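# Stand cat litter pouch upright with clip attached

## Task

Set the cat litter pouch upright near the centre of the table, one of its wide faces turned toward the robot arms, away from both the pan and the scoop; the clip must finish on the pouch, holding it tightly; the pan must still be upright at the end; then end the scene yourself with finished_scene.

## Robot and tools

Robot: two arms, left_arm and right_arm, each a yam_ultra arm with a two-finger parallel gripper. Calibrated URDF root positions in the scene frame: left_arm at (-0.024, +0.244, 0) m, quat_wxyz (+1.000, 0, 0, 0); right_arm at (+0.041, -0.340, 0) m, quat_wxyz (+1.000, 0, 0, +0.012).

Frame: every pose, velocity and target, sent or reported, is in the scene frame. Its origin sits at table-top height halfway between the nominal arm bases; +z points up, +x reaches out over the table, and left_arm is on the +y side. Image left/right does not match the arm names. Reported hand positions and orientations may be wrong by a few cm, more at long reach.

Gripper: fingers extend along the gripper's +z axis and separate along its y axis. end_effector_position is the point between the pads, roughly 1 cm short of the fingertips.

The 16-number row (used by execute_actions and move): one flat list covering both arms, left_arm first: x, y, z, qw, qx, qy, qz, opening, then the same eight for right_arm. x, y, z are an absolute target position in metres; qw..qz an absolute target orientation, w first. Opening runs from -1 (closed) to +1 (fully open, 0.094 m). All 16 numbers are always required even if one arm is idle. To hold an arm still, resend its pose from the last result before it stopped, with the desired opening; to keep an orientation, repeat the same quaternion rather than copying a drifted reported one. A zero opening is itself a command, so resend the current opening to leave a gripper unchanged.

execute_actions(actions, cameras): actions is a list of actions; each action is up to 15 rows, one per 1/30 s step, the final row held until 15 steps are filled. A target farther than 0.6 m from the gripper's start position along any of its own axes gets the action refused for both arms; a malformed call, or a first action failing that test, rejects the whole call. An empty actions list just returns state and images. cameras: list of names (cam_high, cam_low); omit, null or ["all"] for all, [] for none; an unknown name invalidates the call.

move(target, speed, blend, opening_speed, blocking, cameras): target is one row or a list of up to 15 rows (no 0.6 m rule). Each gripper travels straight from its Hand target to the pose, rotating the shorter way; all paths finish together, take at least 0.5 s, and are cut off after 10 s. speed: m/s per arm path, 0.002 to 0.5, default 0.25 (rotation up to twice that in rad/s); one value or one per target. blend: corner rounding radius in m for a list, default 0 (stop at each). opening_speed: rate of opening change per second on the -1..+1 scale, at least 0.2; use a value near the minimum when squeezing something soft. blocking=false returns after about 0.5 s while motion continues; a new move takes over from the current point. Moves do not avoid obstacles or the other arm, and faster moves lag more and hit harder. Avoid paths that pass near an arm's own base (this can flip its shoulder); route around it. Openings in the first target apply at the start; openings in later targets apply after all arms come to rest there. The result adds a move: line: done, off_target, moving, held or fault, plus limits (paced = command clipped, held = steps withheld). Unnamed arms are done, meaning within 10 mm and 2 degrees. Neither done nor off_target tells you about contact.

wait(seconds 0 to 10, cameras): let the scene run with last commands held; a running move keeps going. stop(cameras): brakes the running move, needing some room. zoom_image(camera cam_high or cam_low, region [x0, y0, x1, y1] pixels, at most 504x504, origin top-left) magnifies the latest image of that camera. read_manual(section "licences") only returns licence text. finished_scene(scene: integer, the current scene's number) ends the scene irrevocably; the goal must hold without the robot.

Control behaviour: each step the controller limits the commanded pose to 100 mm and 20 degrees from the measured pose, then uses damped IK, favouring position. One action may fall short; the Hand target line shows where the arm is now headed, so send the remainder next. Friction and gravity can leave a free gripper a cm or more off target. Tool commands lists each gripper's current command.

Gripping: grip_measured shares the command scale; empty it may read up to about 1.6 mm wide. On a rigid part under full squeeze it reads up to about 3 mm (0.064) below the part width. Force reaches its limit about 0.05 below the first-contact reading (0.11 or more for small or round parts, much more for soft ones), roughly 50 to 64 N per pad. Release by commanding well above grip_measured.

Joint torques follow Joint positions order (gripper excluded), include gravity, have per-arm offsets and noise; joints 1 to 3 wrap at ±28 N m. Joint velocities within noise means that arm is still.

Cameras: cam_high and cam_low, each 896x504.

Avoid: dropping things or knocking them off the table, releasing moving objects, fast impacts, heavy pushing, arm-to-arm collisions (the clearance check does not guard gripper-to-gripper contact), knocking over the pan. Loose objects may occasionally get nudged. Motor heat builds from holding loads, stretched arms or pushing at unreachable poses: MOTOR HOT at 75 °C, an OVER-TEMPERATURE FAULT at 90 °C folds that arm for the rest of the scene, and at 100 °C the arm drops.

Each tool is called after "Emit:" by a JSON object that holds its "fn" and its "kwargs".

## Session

Scene 2 succeeded. On to scene 3.

Emit:
{"fn": "execute_actions", "kwargs": {"actions": []}}

Emit:
{"fn": "zoom_image", "kwargs": {"camera": "cam_high", "region": [230, 120, 690, 470]}}

Scene clock: 0.00 s.
left_arm: end_effector_position=(+0.3753, +0.2803, +0.1187) grip_measured=+1.000 end_effector_quat_wxyz=(+0.608, -0.085, +0.784, +0.097) | right_arm: end_effector_position=(+0.4303, -0.3612, +0.1128) grip_measured=+1.000 end_effector_quat_wxyz=(+0.600, +0.083, +0.792, -0.075)
Joint positions: left_arm=[-0.044 1.55 0.377 0.916 -0.3 -0.028 0.094] | right_arm=[0.05 1.509 0.343 0.881 0.291 0.063 0.094]
Joint velocities: within noise
Joint torques (N m): no reading
Motor temperatures (°C): left_arm=[28 29 32 29 28 30 28] | right_arm=[27 32 31 27 26 27 28]
Heat: left arm: 32 °C; right arm: 32 °C.
Hand target: left_arm +0.3767, +0.2804, +0.1227; +0.611, -0.086, +0.781, +0.096 | right_arm +0.4308, -0.3615, +0.1141; +0.600, +0.083, +0.792, -0.076
Tool commands: left_gripper/opening=+1.0 right_gripper/opening=+1.0

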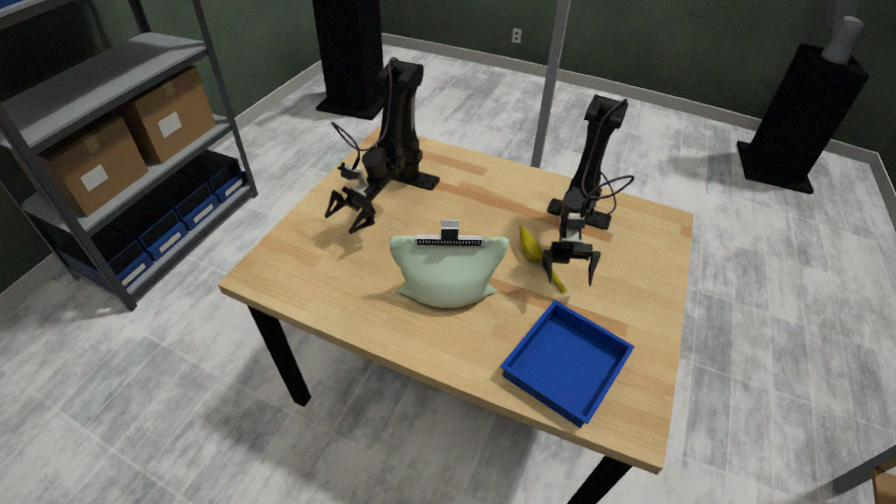

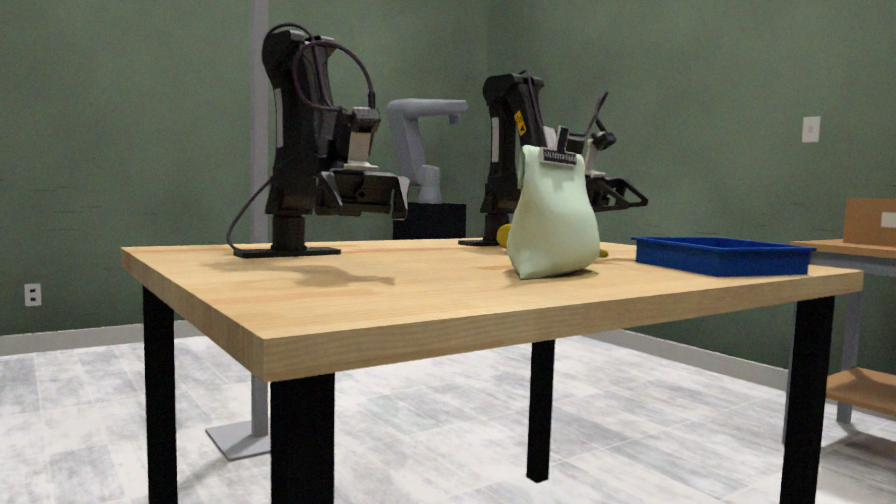

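Scaled by 1.096.

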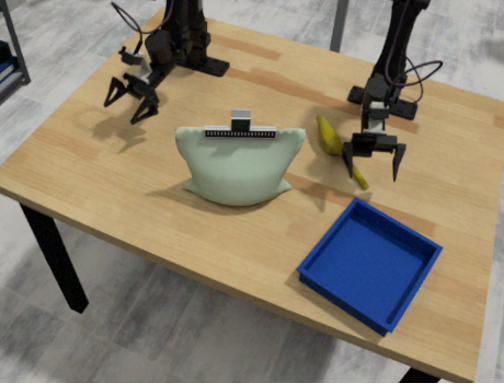

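Emit:
{"fn": "execute_actions", "kwargs": {"actions": []}}

Scene clock: 1.03 s.
left_arm: end_effector_position=(+0.3753, +0.2803, +0.1187) grip_measured=+1.000 end_effector_quat_wxyz=(+0.608, -0.085, +0.784, +0.097) | right_arm: end_effector_position=(+0.4303, -0.3612, +0.1128) grip_measured=+1.000 end_effector_quat_wxyz=(+0.600, +0.083, +0.792, -0.075)
Joint positions: left_arm=[-0.044 1.55 0.377 0.916 -0.3 -0.028 0.094] | right_arm=[0.05 1.509 0.343 0.881 0.291 0.063 0.094]
Joint velocities: within noise
Joint torques (N m): left_arm=[-0.14 -4.85 6.13 1.95 -0.04 -0.03] | right_arm=[-0.14 -4.88 5.39 1.76 0 -0.08]
Motor temperatures (°C): left_arm=[28 29 32 30 28 30 28] | right_arm=[27 32 31 28 26 27 28]
Heat: left arm: 32 °C; right arm: 32 °C.
Hand target: left_arm +0.3767, +0.2804, +0.1227; +0.611, -0.086, +0.781, +0.096 | right_arm +0.4308, -0.3615, +0.1141; +0.600, +0.083, +0.792, -0.076
Tool commands: left_gripper/opening=+1.0 right_gripper/opening=+1.0

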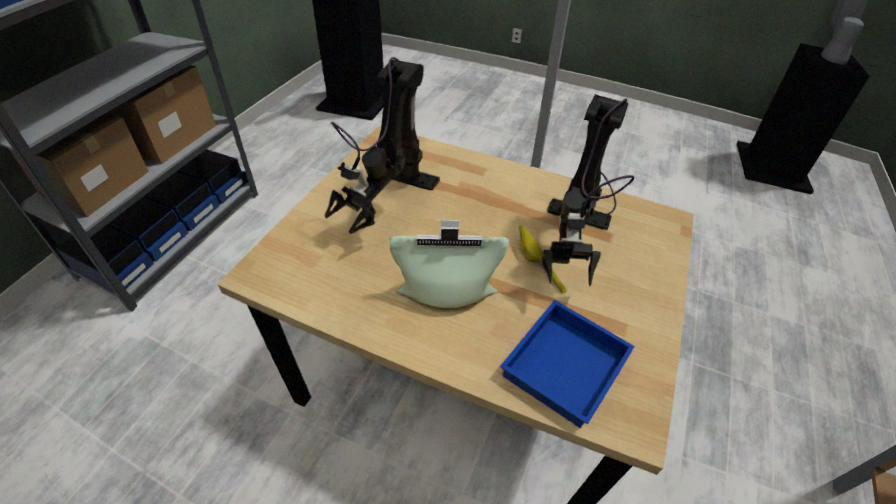

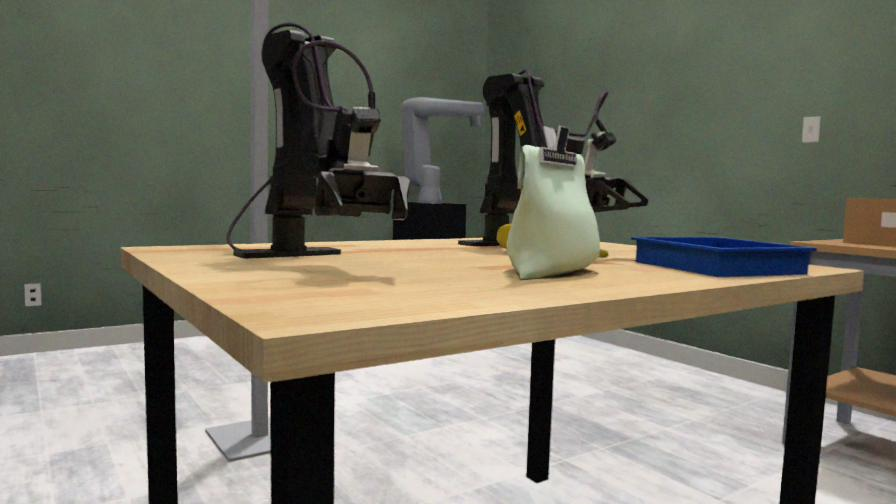

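Emit:
{"fn": "zoom_image", "kwargs": {"camera": "cam_high", "region": [370, 205, 538, 317]}}

Emit:
{"fn": "zoom_image", "kwargs": {"camera": "cam_high", "region": [490, 200, 658, 312]}}

Emit:
{"fn": "zoom_image", "kwargs": {"camera": "cam_low", "region": [470, 110, 680, 300]}}

Scaled by 3.000.

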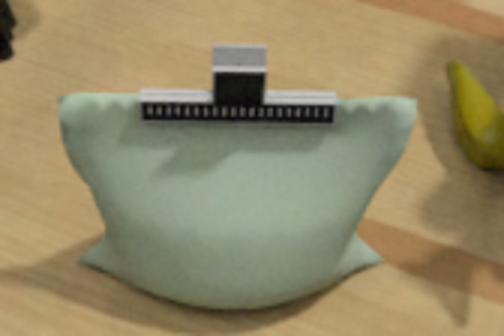

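Scaled by 3.000.

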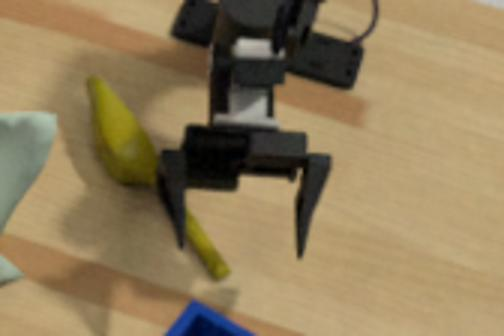

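Scaled by 2.400.

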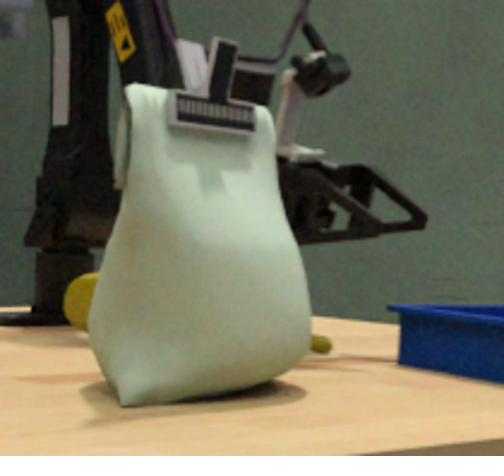

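Emit:
{"fn": "zoom_image", "kwargs": {"camera": "cam_high", "region": [408, 214, 492, 262]}}

Emit:
{"fn": "zoom_image", "kwargs": {"camera": "cam_low", "region": [505, 120, 605, 190]}}

Emit:
{"fn": "zoom_image", "kwargs": {"camera": "cam_low", "region": [480, 210, 640, 290]}}

Scaled by 6.000.

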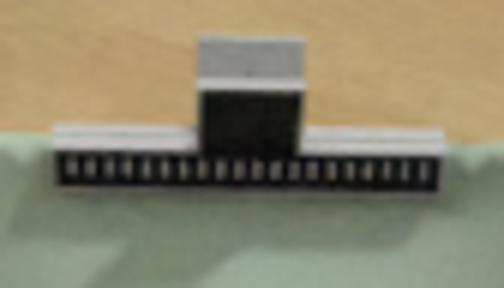

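Scaled by 5.040.

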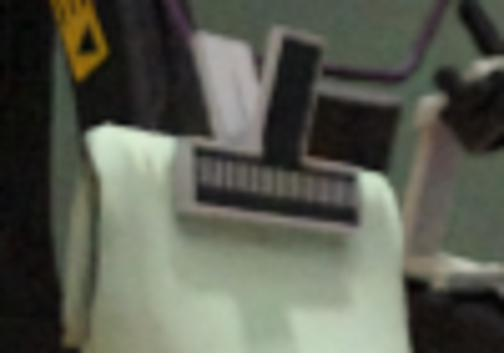

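Scaled by 3.150.

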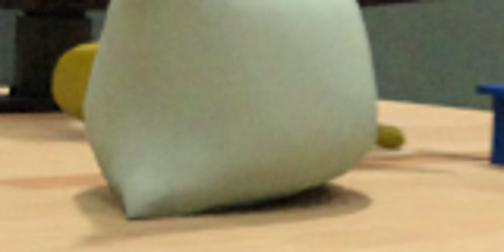

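Emit:
{"fn": "move", "kwargs": {"target": [[0.290, 0.245, 0.13, 0.0790, -0.4210, 0.9029, 0.0368, 0.3, 0.40, -0.27, 0.26, 0.2346, -0.4082, 0.8754, 0.1094, 1.0], [0.283, 0.238, 0.040, 0.0790, -0.4210, 0.9029, 0.0368, 0.3, 0.4607, -0.0777, 0.252, 0.2260, -0.8115, 0.5239, -0.1261, 1.0]], "speed": [0.4, 0.35], "blend": [0.03, 0]}}

Scene clock: 13.97 s.
left_arm: end_effector_position=(+0.2846, +0.2395, +0.0460) grip_measured=+0.301 end_effector_quat_wxyz=(+0.083, -0.422, +0.902, +0.033) | right_arm: end_effector_position=(+0.4599, -0.0792, +0.2554) grip_measured=+1.000 end_effector_quat_wxyz=(-0.233, +0.809, -0.524, +0.130)
Joint positions: left_arm=[-0.1 1.666 1.06 -0.855 -0.143 -0.967 0.061] | right_arm=[0.546 2.052 2.29 -1.271 0.042 -1.435 0.094]
Joint velocities: within noise
Joint torques (N m): left_arm=[-0.54 -5.18 5.38 0.73 -0.11 -0.05] | right_arm=[0.17 -8.29 8.34 0.91 -0.05 -0.08]
Motor temperatures (°C): left_arm=[28 30 34 32 28 30 28] | right_arm=[27 33 34 31 26 27 28]
Heat: left arm: 34 °C; right arm: 34 °C.
Hand target: left_arm +0.2829, +0.2380, +0.0401; +0.079, -0.421, +0.903, +0.037 | right_arm +0.4606, -0.0778, +0.2519; -0.226, +0.811, -0.524, +0.126
Off the commanded pose: left_arm 0.006 m, 1 deg | right_arm 0.004 m, 1 deg.
move: done

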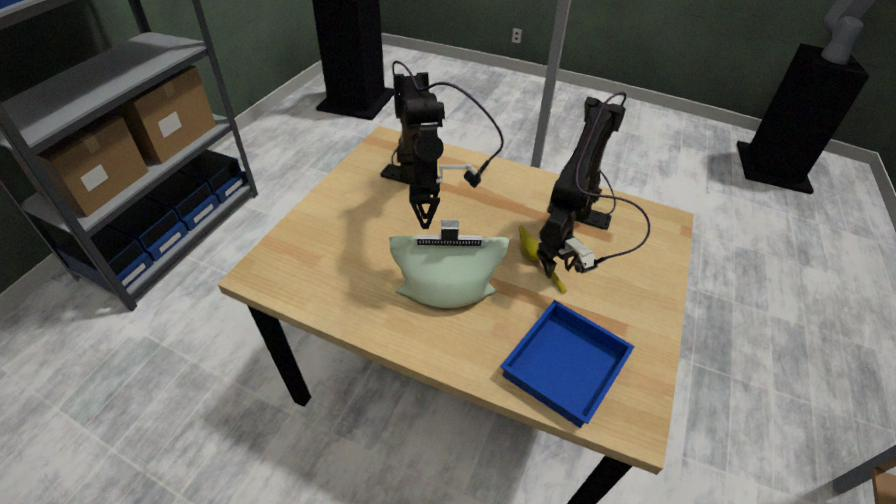

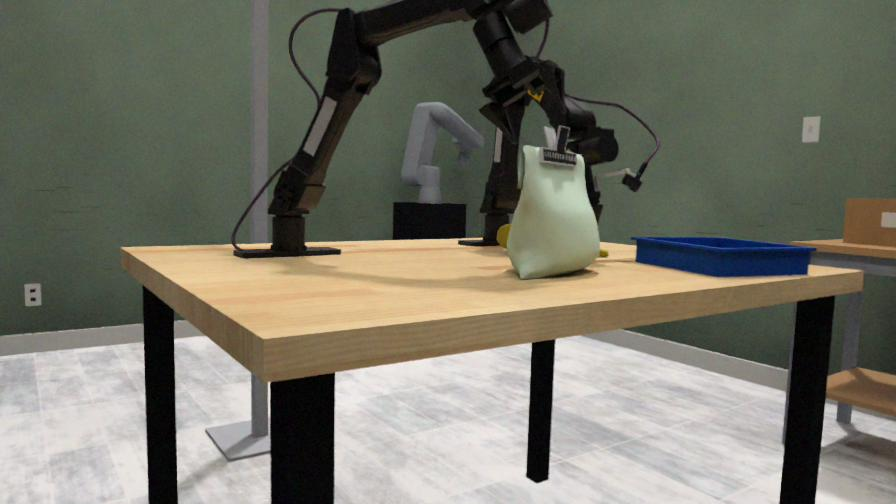

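Emit:
{"fn": "zoom_image", "kwargs": {"camera": "cam_high", "region": [380, 180, 520, 270]}}

Emit:
{"fn": "zoom_image", "kwargs": {"camera": "cam_high", "region": [500, 205, 620, 305]}}

Emit:
{"fn": "zoom_image", "kwargs": {"camera": "cam_low", "region": [470, 60, 650, 210]}}

Scaled by 3.600.

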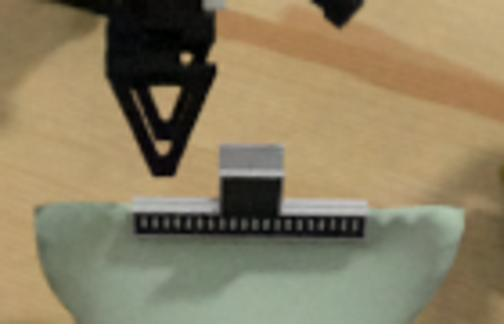

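Scaled by 4.200.

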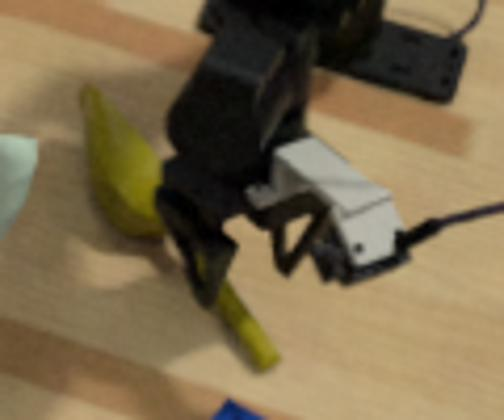

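Scaled by 2.800.

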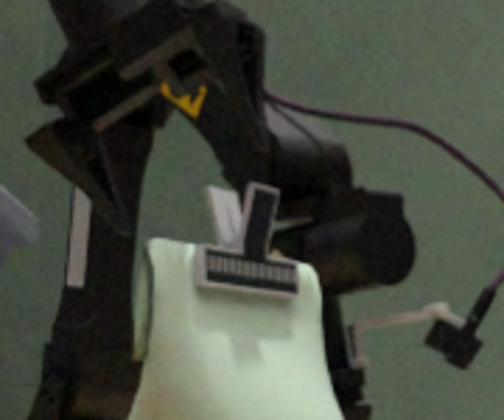

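Emit:
{"fn": "move", "kwargs": {"target": [0.283, 0.238, 0.012, 0.0790, -0.4210, 0.9029, 0.0368, 0.3, 0.4645, -0.0755, 0.189, 0.1667, -0.8247, 0.5324, -0.0929, 1.0], "speed": 0.1}}

Emit:
{"fn": "zoom_image", "kwargs": {"camera": "cam_high", "region": [380, 180, 520, 270]}}

Emit:
{"fn": "zoom_image", "kwargs": {"camera": "cam_low", "region": [470, 60, 650, 210]}}

Scene clock: 16.53 s.
left_arm: end_effector_position=(+0.2853, +0.2394, +0.0183) grip_measured=+0.301 end_effector_quat_wxyz=(+0.084, -0.422, +0.902, +0.033) | right_arm: end_effector_position=(+0.4670, -0.0747, +0.2034) grip_measured=+1.000 end_effector_quat_wxyz=(-0.182, +0.821, -0.530, +0.107)
Joint positions: left_arm=[-0.1 1.713 0.993 -0.74 -0.143 -0.967 0.061] | right_arm=[0.546 2.148 2.272 -1.271 0.042 -1.436 0.094]
Joint velocities: within noise
Joint torques (N m): left_arm=[-0.49 -5.34 5.26 0.73 -0.13 -0.04] | right_arm=[-0.32 -9.58 5.09 0.83 -0.15 -0.04]
Motor temperatures (°C): left_arm=[28 30 34 32 28 30 28] | right_arm=[27 34 34 30 26 27 28]
Heat: left arm: 34 °C; right arm: 34 °C.
Hand target: left_arm +0.2830, +0.2380, +0.0122; +0.079, -0.421, +0.903, +0.037 | right_arm +0.4643, -0.0756, +0.1892; -0.167, +0.825, -0.532, +0.093
Off the commanded pose: left_arm 0.007 m, 1 deg | right_arm 0.015 m, 2 deg.
move: off_target (right_arm)

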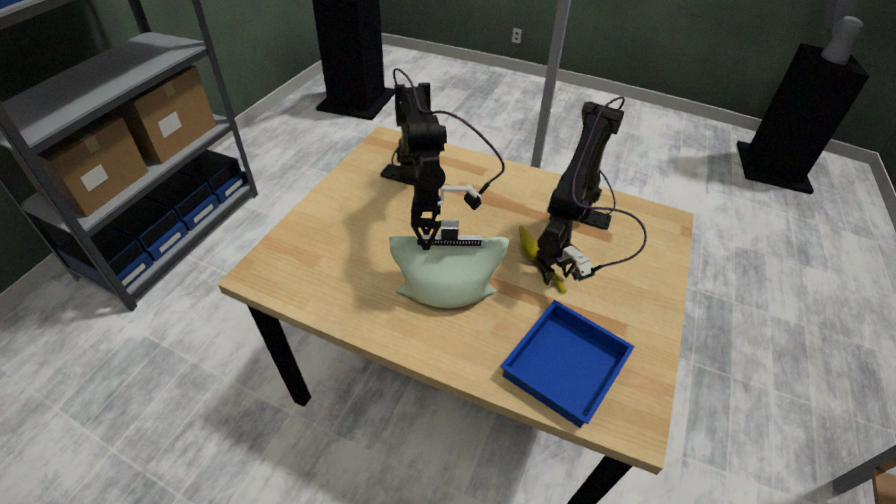

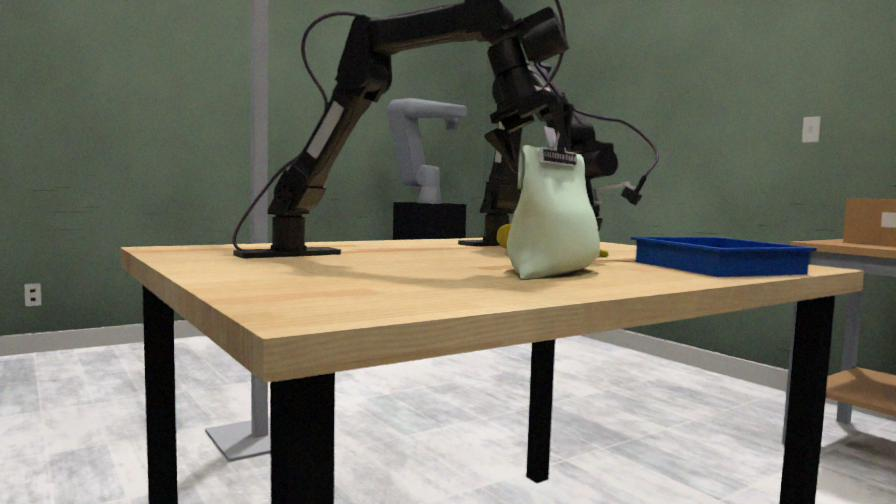

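Scaled by 3.600.

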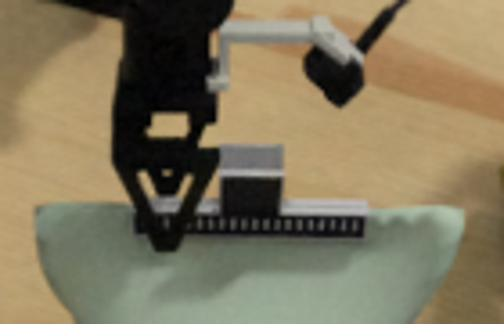

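Scaled by 2.800.

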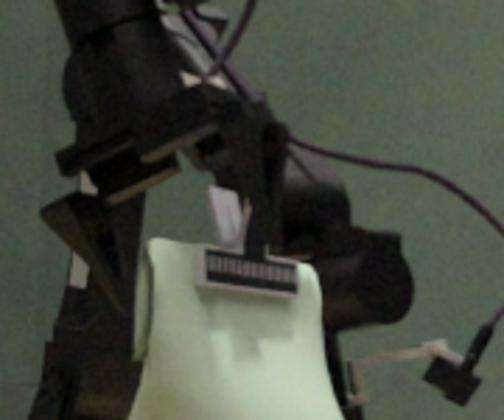

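Emit:
{"fn": "move", "kwargs": {"target": [0.283, 0.238, 0.012, 0.0790, -0.4210, 0.9029, 0.0368, 0.3, 0.4632, -0.0765, 0.174, 0.1667, -0.8247, 0.5324, -0.0929, 1.0], "speed": 0.1, "cameras": ["cam_low", "cam_high"]}}

Emit:
{"fn": "zoom_image", "kwargs": {"camera": "cam_low", "region": [470, 60, 650, 210]}}

Scene clock: 17.87 s.
left_arm: end_effector_position=(+0.2854, +0.2394, +0.0183) grip_measured=+0.301 end_effector_quat_wxyz=(+0.084, -0.422, +0.902, +0.033) | right_arm: end_effector_position=(+0.4657, -0.0756, +0.1723) grip_measured=+1.000 end_effector_quat_wxyz=(-0.162, +0.825, -0.532, +0.098)
Joint positions: left_arm=[-0.1 1.713 0.993 -0.739 -0.143 -0.967 0.061] | right_arm=[0.546 2.148 2.161 -1.204 0.042 -1.436 0.094]
Joint velocities: within noise
Joint torques (N m): left_arm=[-0.38 -5.45 5.04 0.72 -0.13 -0.07] | right_arm=[-0.72 -12.44 4.89 0.9 -0.2 -0.02]
Motor temperatures (°C): left_arm=[28 30 34 31 28 30 28] | right_arm=[27 34 34 30 26 27 28]
Heat: left arm: 34 °C; right arm: 34 °C.
Hand target: left_arm +0.2829, +0.2380, +0.0122; +0.079, -0.421, +0.903, +0.037 | right_arm +0.4632, -0.0765, +0.1740; -0.166, +0.825, -0.532, +0.093
Off the commanded pose: left_arm 0.007 m, 1 deg | right_arm 0.003 m, 1 deg.
move: done

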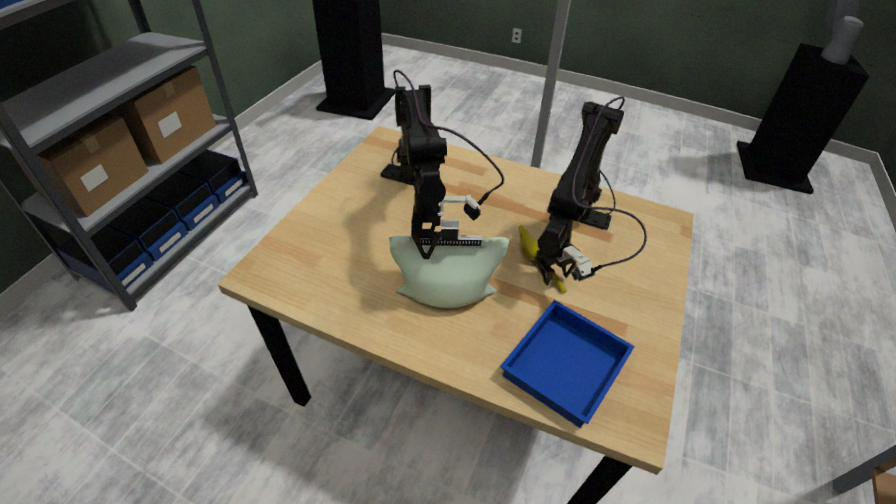

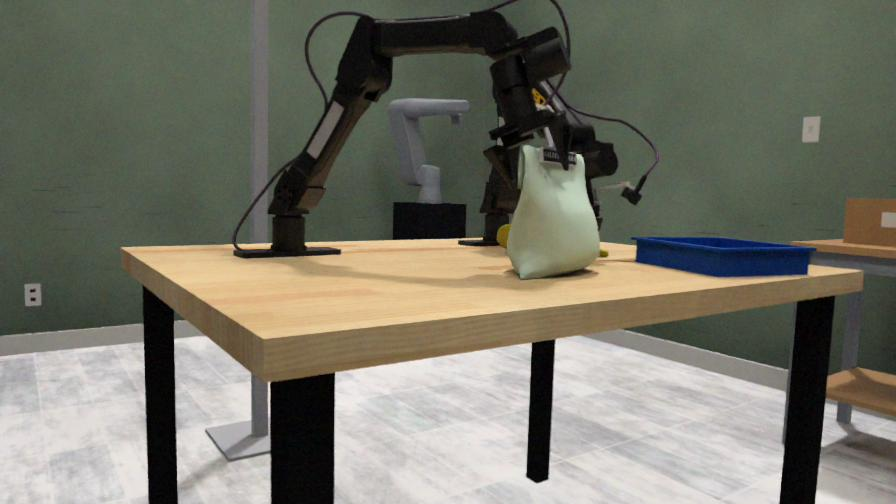

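Scaled by 2.800.

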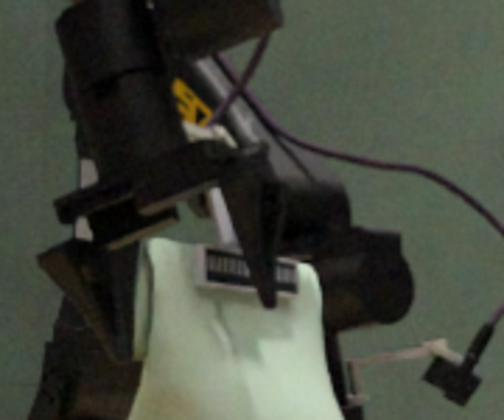

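Emit:
{"fn": "move", "kwargs": {"target": [0.283, 0.238, 0.012, 0.0790, -0.4210, 0.9029, 0.0368, -0.85, 0.4630, -0.0765, 0.189, 0.1667, -0.8247, 0.5324, -0.0929, 1.0], "speed": 0.1, "opening_speed": 1.0, "cameras": ["cam_low", "cam_high"]}}

Emit:
{"fn": "zoom_image", "kwargs": {"camera": "cam_low", "region": [470, 60, 650, 210]}}

Emit:
{"fn": "zoom_image", "kwargs": {"camera": "cam_high", "region": [500, 205, 620, 305]}}

Scene clock: 19.57 s.
left_arm: end_effector_position=(+0.2856, +0.2394, +0.0183) grip_measured=-0.690 end_effector_quat_wxyz=(+0.084, -0.422, +0.902, +0.033) | right_arm: end_effector_position=(+0.4633, -0.0771, +0.1846) grip_measured=+1.000 end_effector_quat_wxyz=(-0.164, +0.825, -0.532, +0.099)
Joint positions: left_arm=[-0.1 1.713 0.993 -0.739 -0.143 -0.968 0.015] | right_arm=[0.546 2.148 2.211 -1.251 0.042 -1.436 0.094]
Joint velocities: within noise
Joint torques (N m): left_arm=[-0.44 -5.39 5.14 0.75 -0.1 -0.05] | right_arm=[-0.5 -10.66 8.46 0.67 -0.17 0.02]
Motor temperatures (°C): left_arm=[28 30 34 31 28 30 28] | right_arm=[27 35 34 30 26 27 28]
Heat: left arm: 34 °C; right arm: 35 °C.
Hand target: left_arm +0.2830, +0.2380, +0.0122; +0.079, -0.421, +0.903, +0.037 | right_arm +0.4629, -0.0766, +0.1890; -0.167, +0.825, -0.532, +0.093
Off the commanded pose: left_arm 0.007 m, 1 deg | right_arm 0.004 m, 1 deg.
move: done

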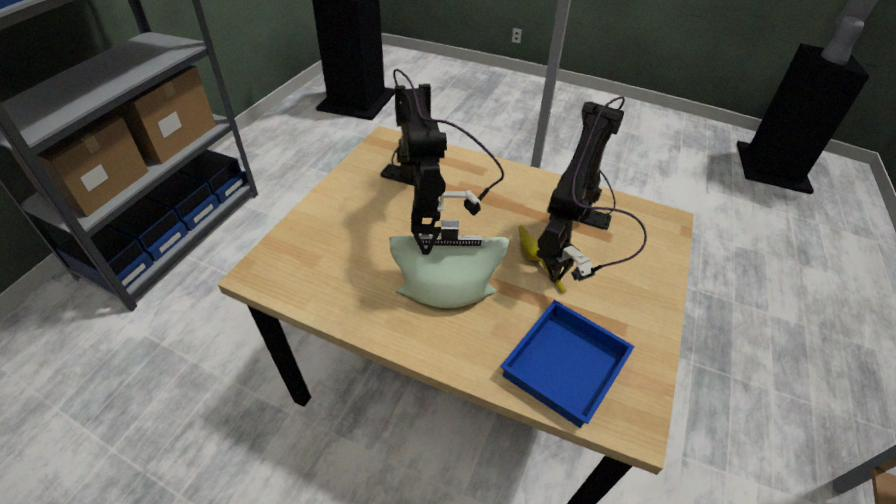

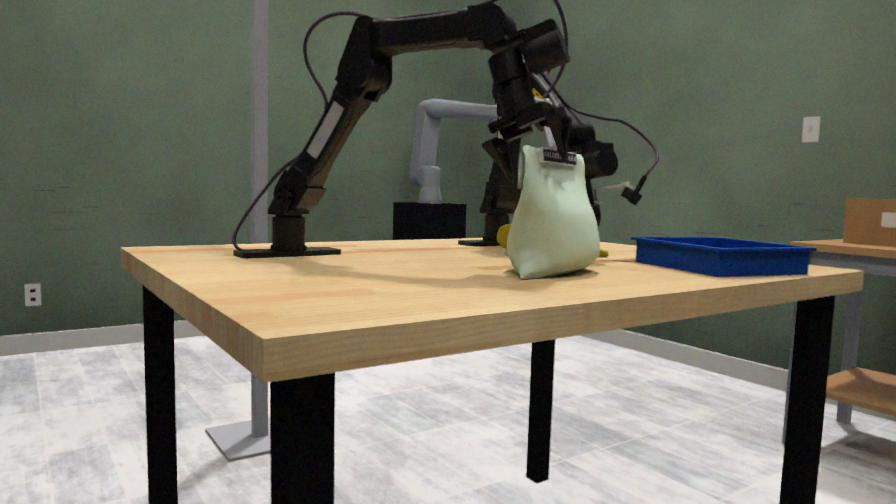

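Scaled by 2.800.

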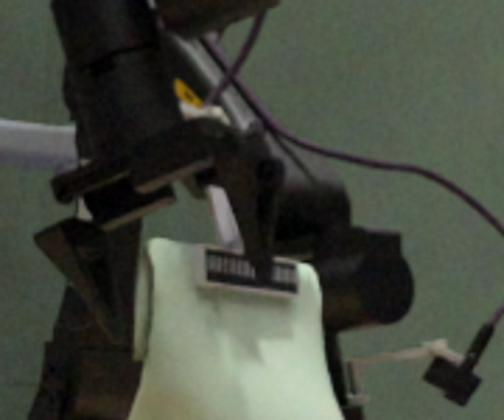

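Scaled by 4.200.

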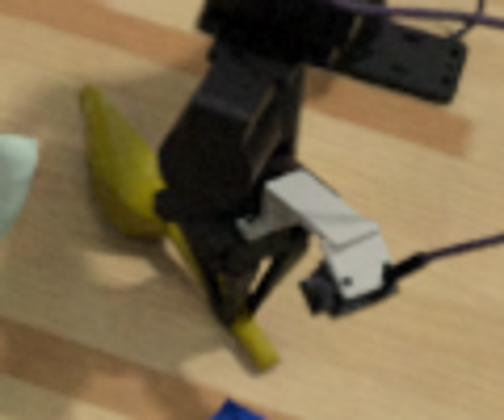

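Emit:
{"fn": "move", "kwargs": {"target": [[0.283, 0.238, 0.012, 0.0790, -0.4210, 0.9029, 0.0368, -0.85, 0.4630, -0.0765, 0.189, 0.1667, -0.8247, 0.5324, -0.0929, -0.9], [0.283, 0.245, 0.055, 0.0790, -0.4210, 0.9029, 0.0368, -0.85, 0.4630, -0.0765, 0.189, 0.1667, -0.8247, 0.5324, -0.0929, -0.9], [0.283, 0.390, 0.055, 0.0790, -0.4210, 0.9029, 0.0368, -0.85, 0.4630, -0.0765, 0.189, 0.1667, -0.8247, 0.5324, -0.0929, -0.9]], "speed": [0.1, 0.12, 0.2], "blend": [0, 0.02, 0], "opening_speed": 0.8}}

Emit:
{"fn": "zoom_image", "kwargs": {"camera": "cam_low", "region": [470, 60, 650, 210]}}

Emit:
{"fn": "zoom_image", "kwargs": {"camera": "cam_high", "region": [380, 180, 520, 270]}}

Scene clock: 24.57 s.
left_arm: end_effector_position=(+0.2746, +0.3880, +0.0513) grip_measured=-0.691 end_effector_quat_wxyz=(+0.072, -0.424, +0.902, +0.039) | right_arm: end_effector_position=(+0.4640, -0.0766, +0.1863) grip_measured=-0.736 end_effector_quat_wxyz=(-0.166, +0.825, -0.532, +0.100)
Joint positions: left_arm=[0.401 1.716 1.14 -0.853 -0.084 -0.473 0.015] | right_arm=[0.546 2.148 2.215 -1.251 0.042 -1.435 0.012]
Joint velocities: within noise
Joint torques (N m): left_arm=[-0.12 -5.76 8.79 0.64 0.01 0.1] | right_arm=[-0.69 -10.67 8.01 0.7 -0.19 -0.02]
Motor temperatures (°C): left_arm=[28 31 34 31 28 30 28] | right_arm=[27 36 35 30 26 27 28]
Heat: left arm: 34 °C; right arm: 36 °C.
Hand target: left_arm +0.2828, +0.3899, +0.0550; +0.079, -0.421, +0.903, +0.037 | right_arm +0.4630, -0.0765, +0.1890; -0.167, +0.825, -0.532, +0.093
Off the commanded pose: left_arm 0.009 m, 1 deg | right_arm 0.003 m, 1 deg.
move: done

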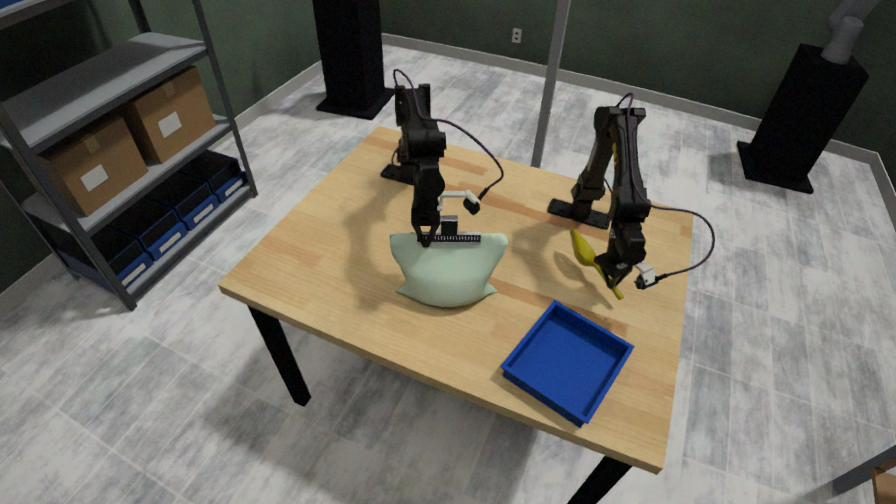

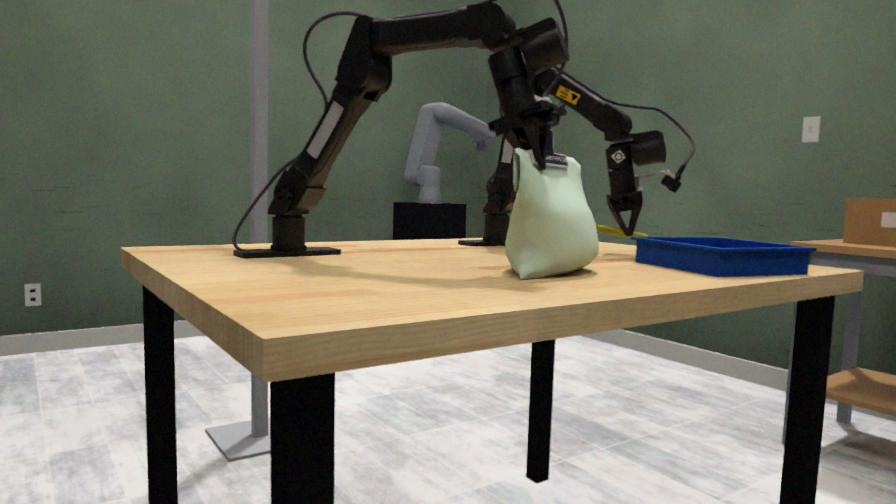

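Scaled by 2.800.

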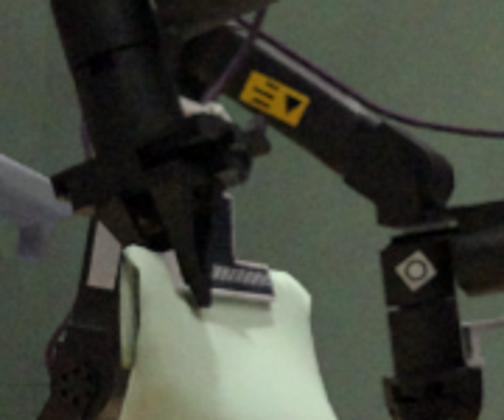

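Scaled by 3.600.

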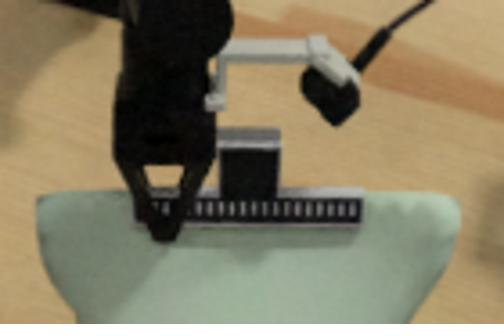

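Emit:
{"fn": "move", "kwargs": {"target": [[0.283, 0.390, 0.019, 0.0790, -0.4210, 0.9029, 0.0368, -0.85, 0.435, -0.074, 0.225, 0.18525, -0.81092, 0.54697, -0.09439, -0.9], [0.283, 0.390, 0.019, 0.0790, -0.4210, 0.9029, 0.0368, -0.1, 0.435, -0.074, 0.225, 0.18525, -0.81092, 0.54697, -0.09439, -0.9]], "speed": [0.07, 0.07], "opening_speed": 0.8}}

Emit:
{"fn": "zoom_image", "kwargs": {"camera": "cam_low", "region": [450, 80, 690, 300]}}

Emit:
{"fn": "zoom_image", "kwargs": {"camera": "cam_high", "region": [370, 190, 538, 320]}}

Scene clock: 27.93 s.
left_arm: end_effector_position=(+0.2837, +0.3915, +0.0248) grip_measured=-0.101 end_effector_quat_wxyz=(+0.083, -0.424, +0.901, +0.038) | right_arm: end_effector_position=(+0.4434, -0.0798, +0.1929) grip_measured=-0.736 end_effector_quat_wxyz=(-0.146, +0.818, -0.548, +0.093)
Joint positions: left_arm=[0.401 1.771 1.088 -0.724 -0.082 -0.471 0.042] | right_arm=[0.57 2.12 2.215 -1.324 0.061 -1.378 0.012]
Joint velocities: within noise
Joint torques (N m): left_arm=[-0.17 -6.02 5.35 0.86 0 0.05] | right_arm=[0.94 -15.99 6.42 0.82 -0.24 0.27]
Motor temperatures (°C): left_arm=[28 31 34 31 28 30 29] | right_arm=[27 38 35 30 26 27 28]
Heat: left arm: 34 °C; right arm: 38 °C.
Hand target: left_arm +0.2828, +0.3900, +0.0191; +0.079, -0.421, +0.903, +0.037 | right_arm +0.4348, -0.0746, +0.2243; -0.185, +0.811, -0.547, +0.094
Off the commanded pose: left_arm 0.006 m, 1 deg | right_arm 0.034 m, 5 deg.
move: off_target (right_arm)

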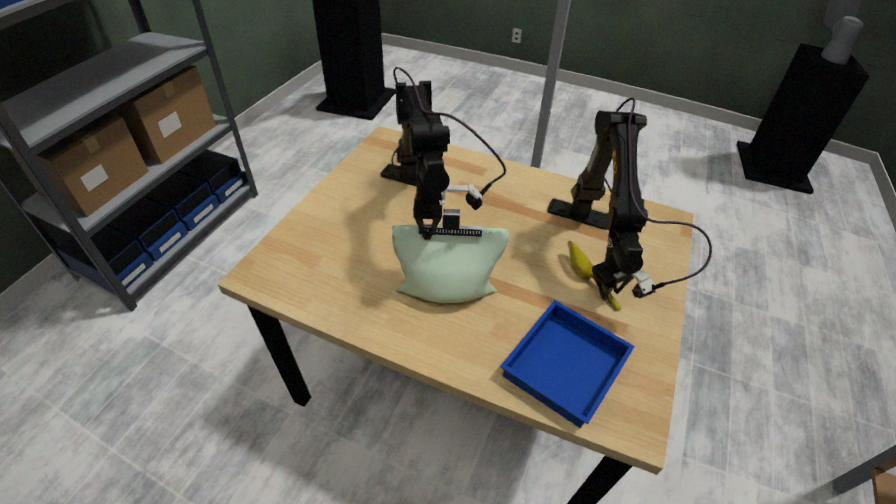

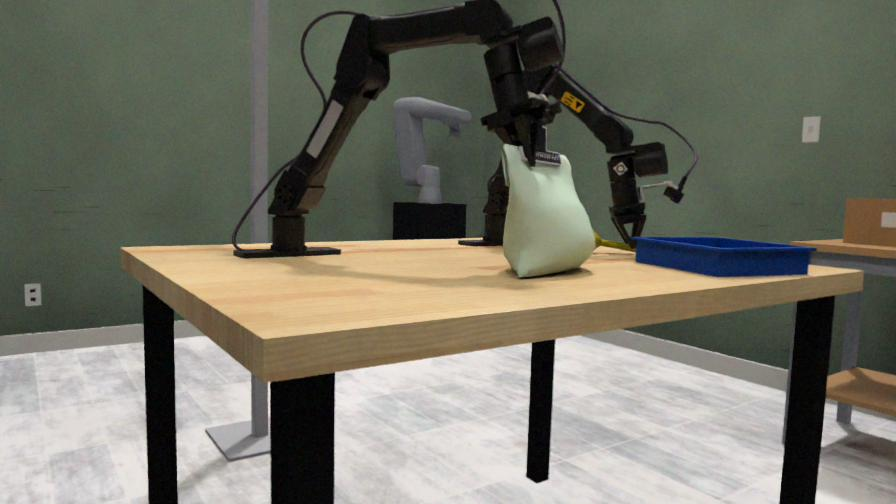

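Scaled by 2.100.

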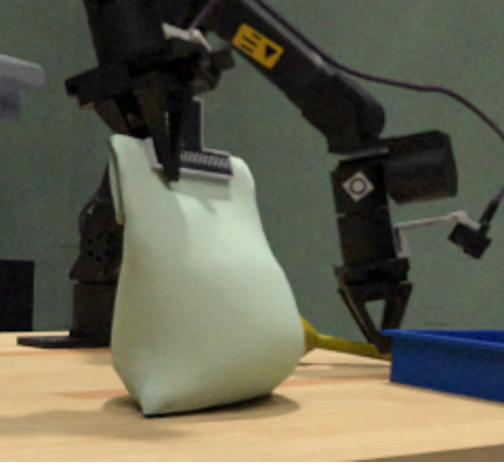

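Scaled by 3.000.

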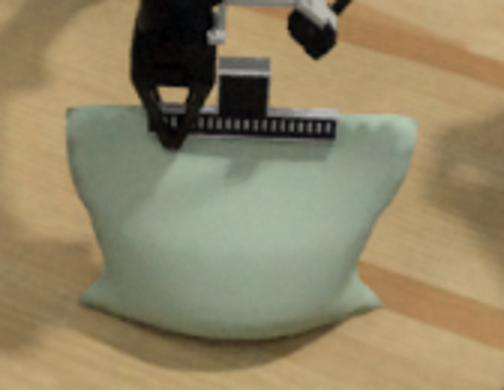

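Emit:
{"fn": "move", "kwargs": {"target": [[0.283, 0.390, 0.10, 0.0790, -0.4210, 0.9029, 0.0368, -0.1, 0.385, -0.069, 0.243, 0.15985, -0.78651, 0.59268, -0.06785, -0.9], [0.283, 0.390, 0.16, 0.0790, -0.4210, 0.9029, 0.0368, -0.1, 0.32, -0.064, 0.242, 0.12718, -0.74825, 0.65044, -0.02936, -0.9], [0.283, 0.390, 0.17, 0.0790, -0.4210, 0.9029, 0.0368, -0.1, 0.262, -0.060, 0.240, 0.10433, -0.70934, 0.69707, -0.00638, -0.9]], "speed": [0.12, 0.14, 0.12], "blend": [0.02, 0.02, 0]}}

Emit:
{"fn": "zoom_image", "kwargs": {"camera": "cam_low", "region": [400, 80, 640, 300]}}

Emit:
{"fn": "zoom_image", "kwargs": {"camera": "cam_high", "region": [370, 150, 538, 290]}}

Scene clock: 31.03 s.
left_arm: end_effector_position=(+0.2797, +0.3898, +0.1555) grip_measured=-0.101 end_effector_quat_wxyz=(+0.059, -0.423, +0.903, +0.039) | right_arm: end_effector_position=(+0.2645, -0.0661, +0.2046) grip_measured=-0.737 end_effector_quat_wxyz=(-0.036, +0.716, -0.697, +0.026)
Joint positions: left_arm=[0.401 1.71 1.556 -1.301 -0.082 -0.471 0.042] | right_arm=[0.889 1.872 1.96 -1.593 0.059 -0.686 0.012]
Joint velocities: within noise
Joint torques (N m): left_arm=[-0.03 -8.58 8.88 0.55 -0.04 0] | right_arm=[0.46 -15.16 6.9 0.64 -0.24 0.09]
Motor temperatures (°C): left_arm=[28 32 35 31 28 30 28] | right_arm=[27 40 35 30 26 27 28]
Heat: left arm: 35 °C; right arm: 40 °C.
Hand target: left_arm +0.2827, +0.3899, +0.1699; +0.079, -0.421, +0.903, +0.037 | right_arm +0.2620, -0.0605, +0.2386; -0.104, +0.710, -0.697, +0.006
Off the commanded pose: left_arm 0.015 m, 2 deg | right_arm 0.036 m, 8 deg.
joint read past its limit (right arm) — joint 4 (wrist pitch), lower limit.
move: off_target (left_arm, right_arm)

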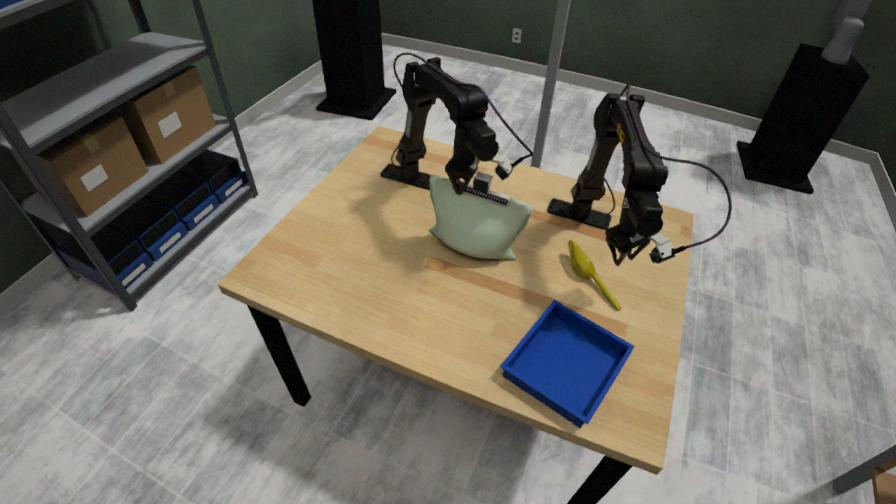

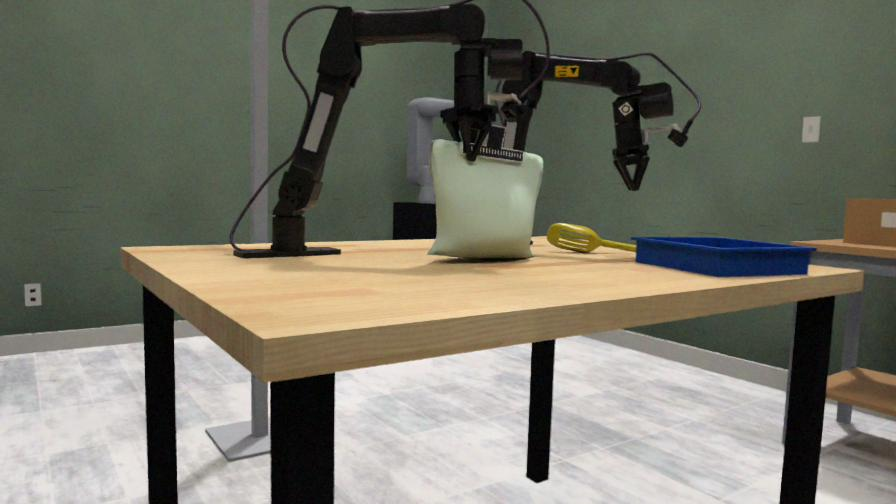

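Scaled by 2.100.

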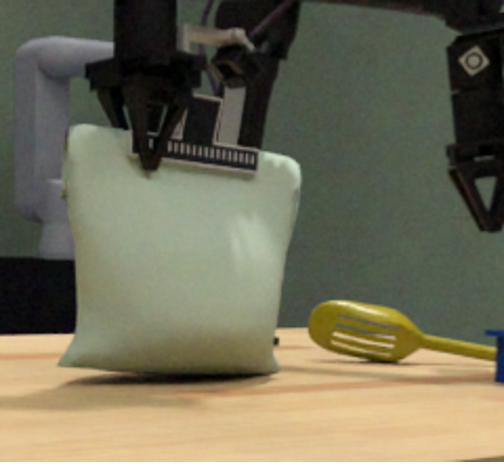

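Scaled by 3.000.

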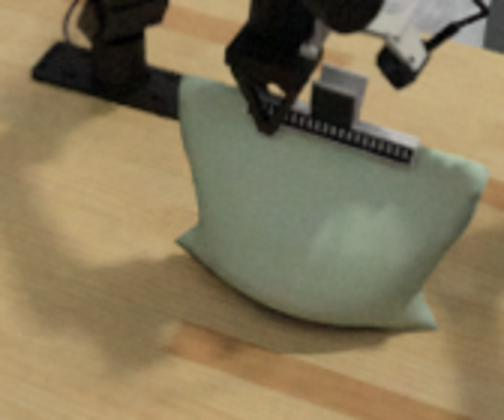

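Emit:
{"fn": "move", "kwargs": {"target": [0.283, 0.390, 0.17, 0.0790, -0.4210, 0.9029, 0.0368, -0.1, 0.241, -0.037, 0.246, 0.06163, -0.70442, 0.70442, -0.06163, -0.9], "speed": 0.12, "cameras": ["cam_low", "cam_high"]}}

Emit:
{"fn": "zoom_image", "kwargs": {"camera": "cam_high", "region": [370, 150, 538, 290]}}

Emit:
{"fn": "zoom_image", "kwargs": {"camera": "cam_low", "region": [400, 80, 640, 300]}}

Scene clock: 33.07 s.
left_arm: end_effector_position=(+0.2796, +0.3897, +0.1555) grip_measured=-0.101 end_effector_quat_wxyz=(+0.059, -0.423, +0.903, +0.039) | right_arm: end_effector_position=(+0.2348, -0.0439, +0.2056) grip_measured=-0.737 end_effector_quat_wxyz=(-0.048, +0.717, -0.693, +0.057)
Joint positions: left_arm=[0.401 1.71 1.556 -1.301 -0.082 -0.471 0.042] | right_arm=[1.032 1.872 1.959 -1.593 0.135 -0.552 0.012]
Joint velocities: within noise
Joint torques (N m): left_arm=[-0.13 -8.49 8.9 0.53 -0.04 0.1] | right_arm=[0.05 -14.17 9.39 0.6 0.28 0.15]
Motor temperatures (°C): left_arm=[28 33 35 31 28 30 28] | right_arm=[27 42 35 30 26 27 28]
Heat: left arm: 35 °C; right arm: 42 °C.
Hand target: left_arm +0.2827, +0.3899, +0.1699; +0.079, -0.421, +0.903, +0.037 | right_arm +0.2400, -0.0387, +0.2442; -0.124, +0.704, -0.698, +0.046
Off the commanded pose: left_arm 0.015 m, 2 deg | right_arm 0.041 m, 2 deg.
joint read past its limit (right arm) — joint 4 (wrist pitch), lower limit.
joint sent to its limit (right arm) — joint 4 (wrist pitch), lower limit. The joint targets are off in orientation, not in position.
move: off_target (left_arm, right_arm)

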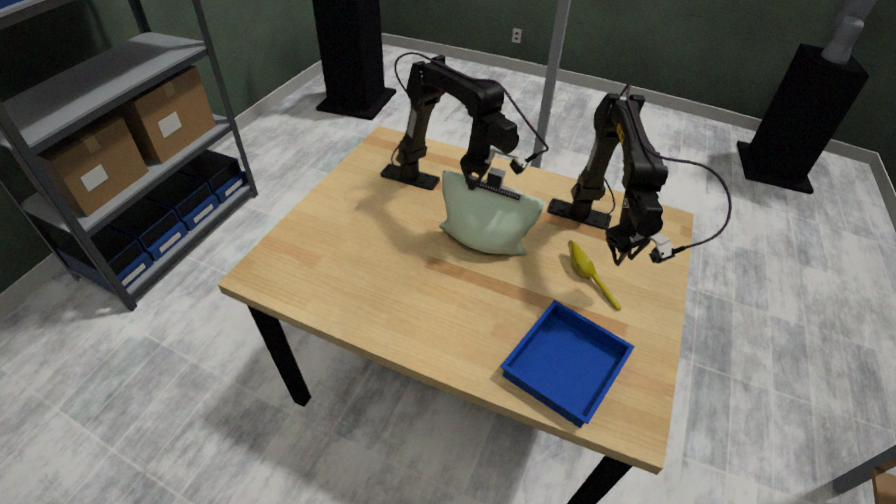

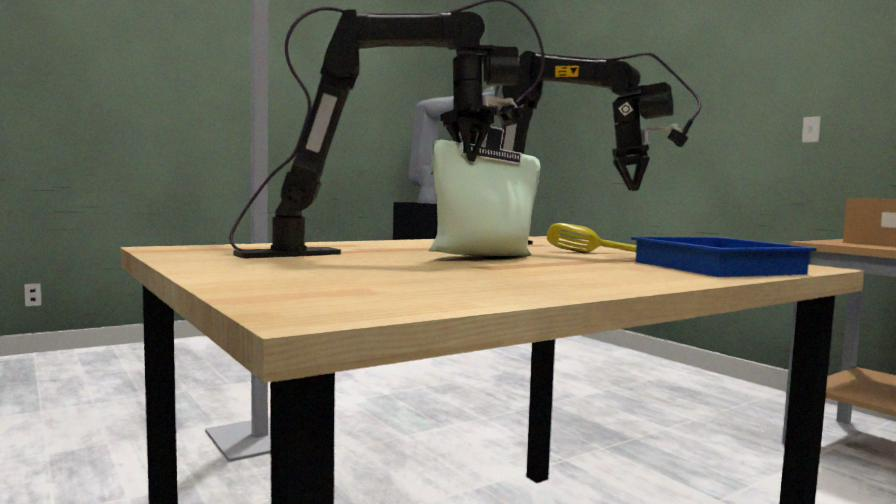

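Scaled by 3.000.

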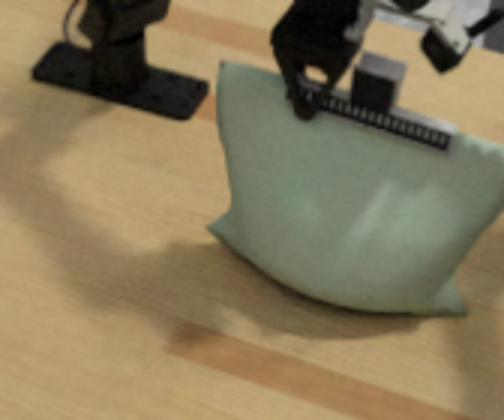

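Scaled by 2.100.

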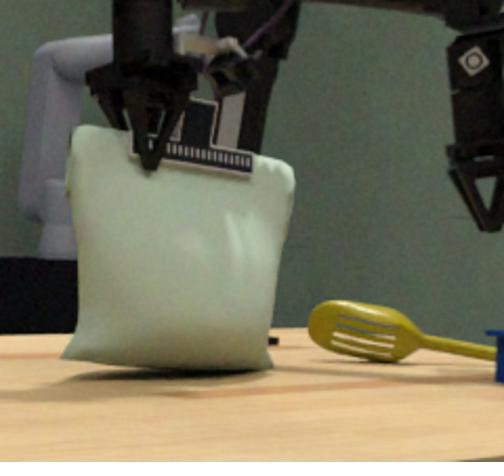

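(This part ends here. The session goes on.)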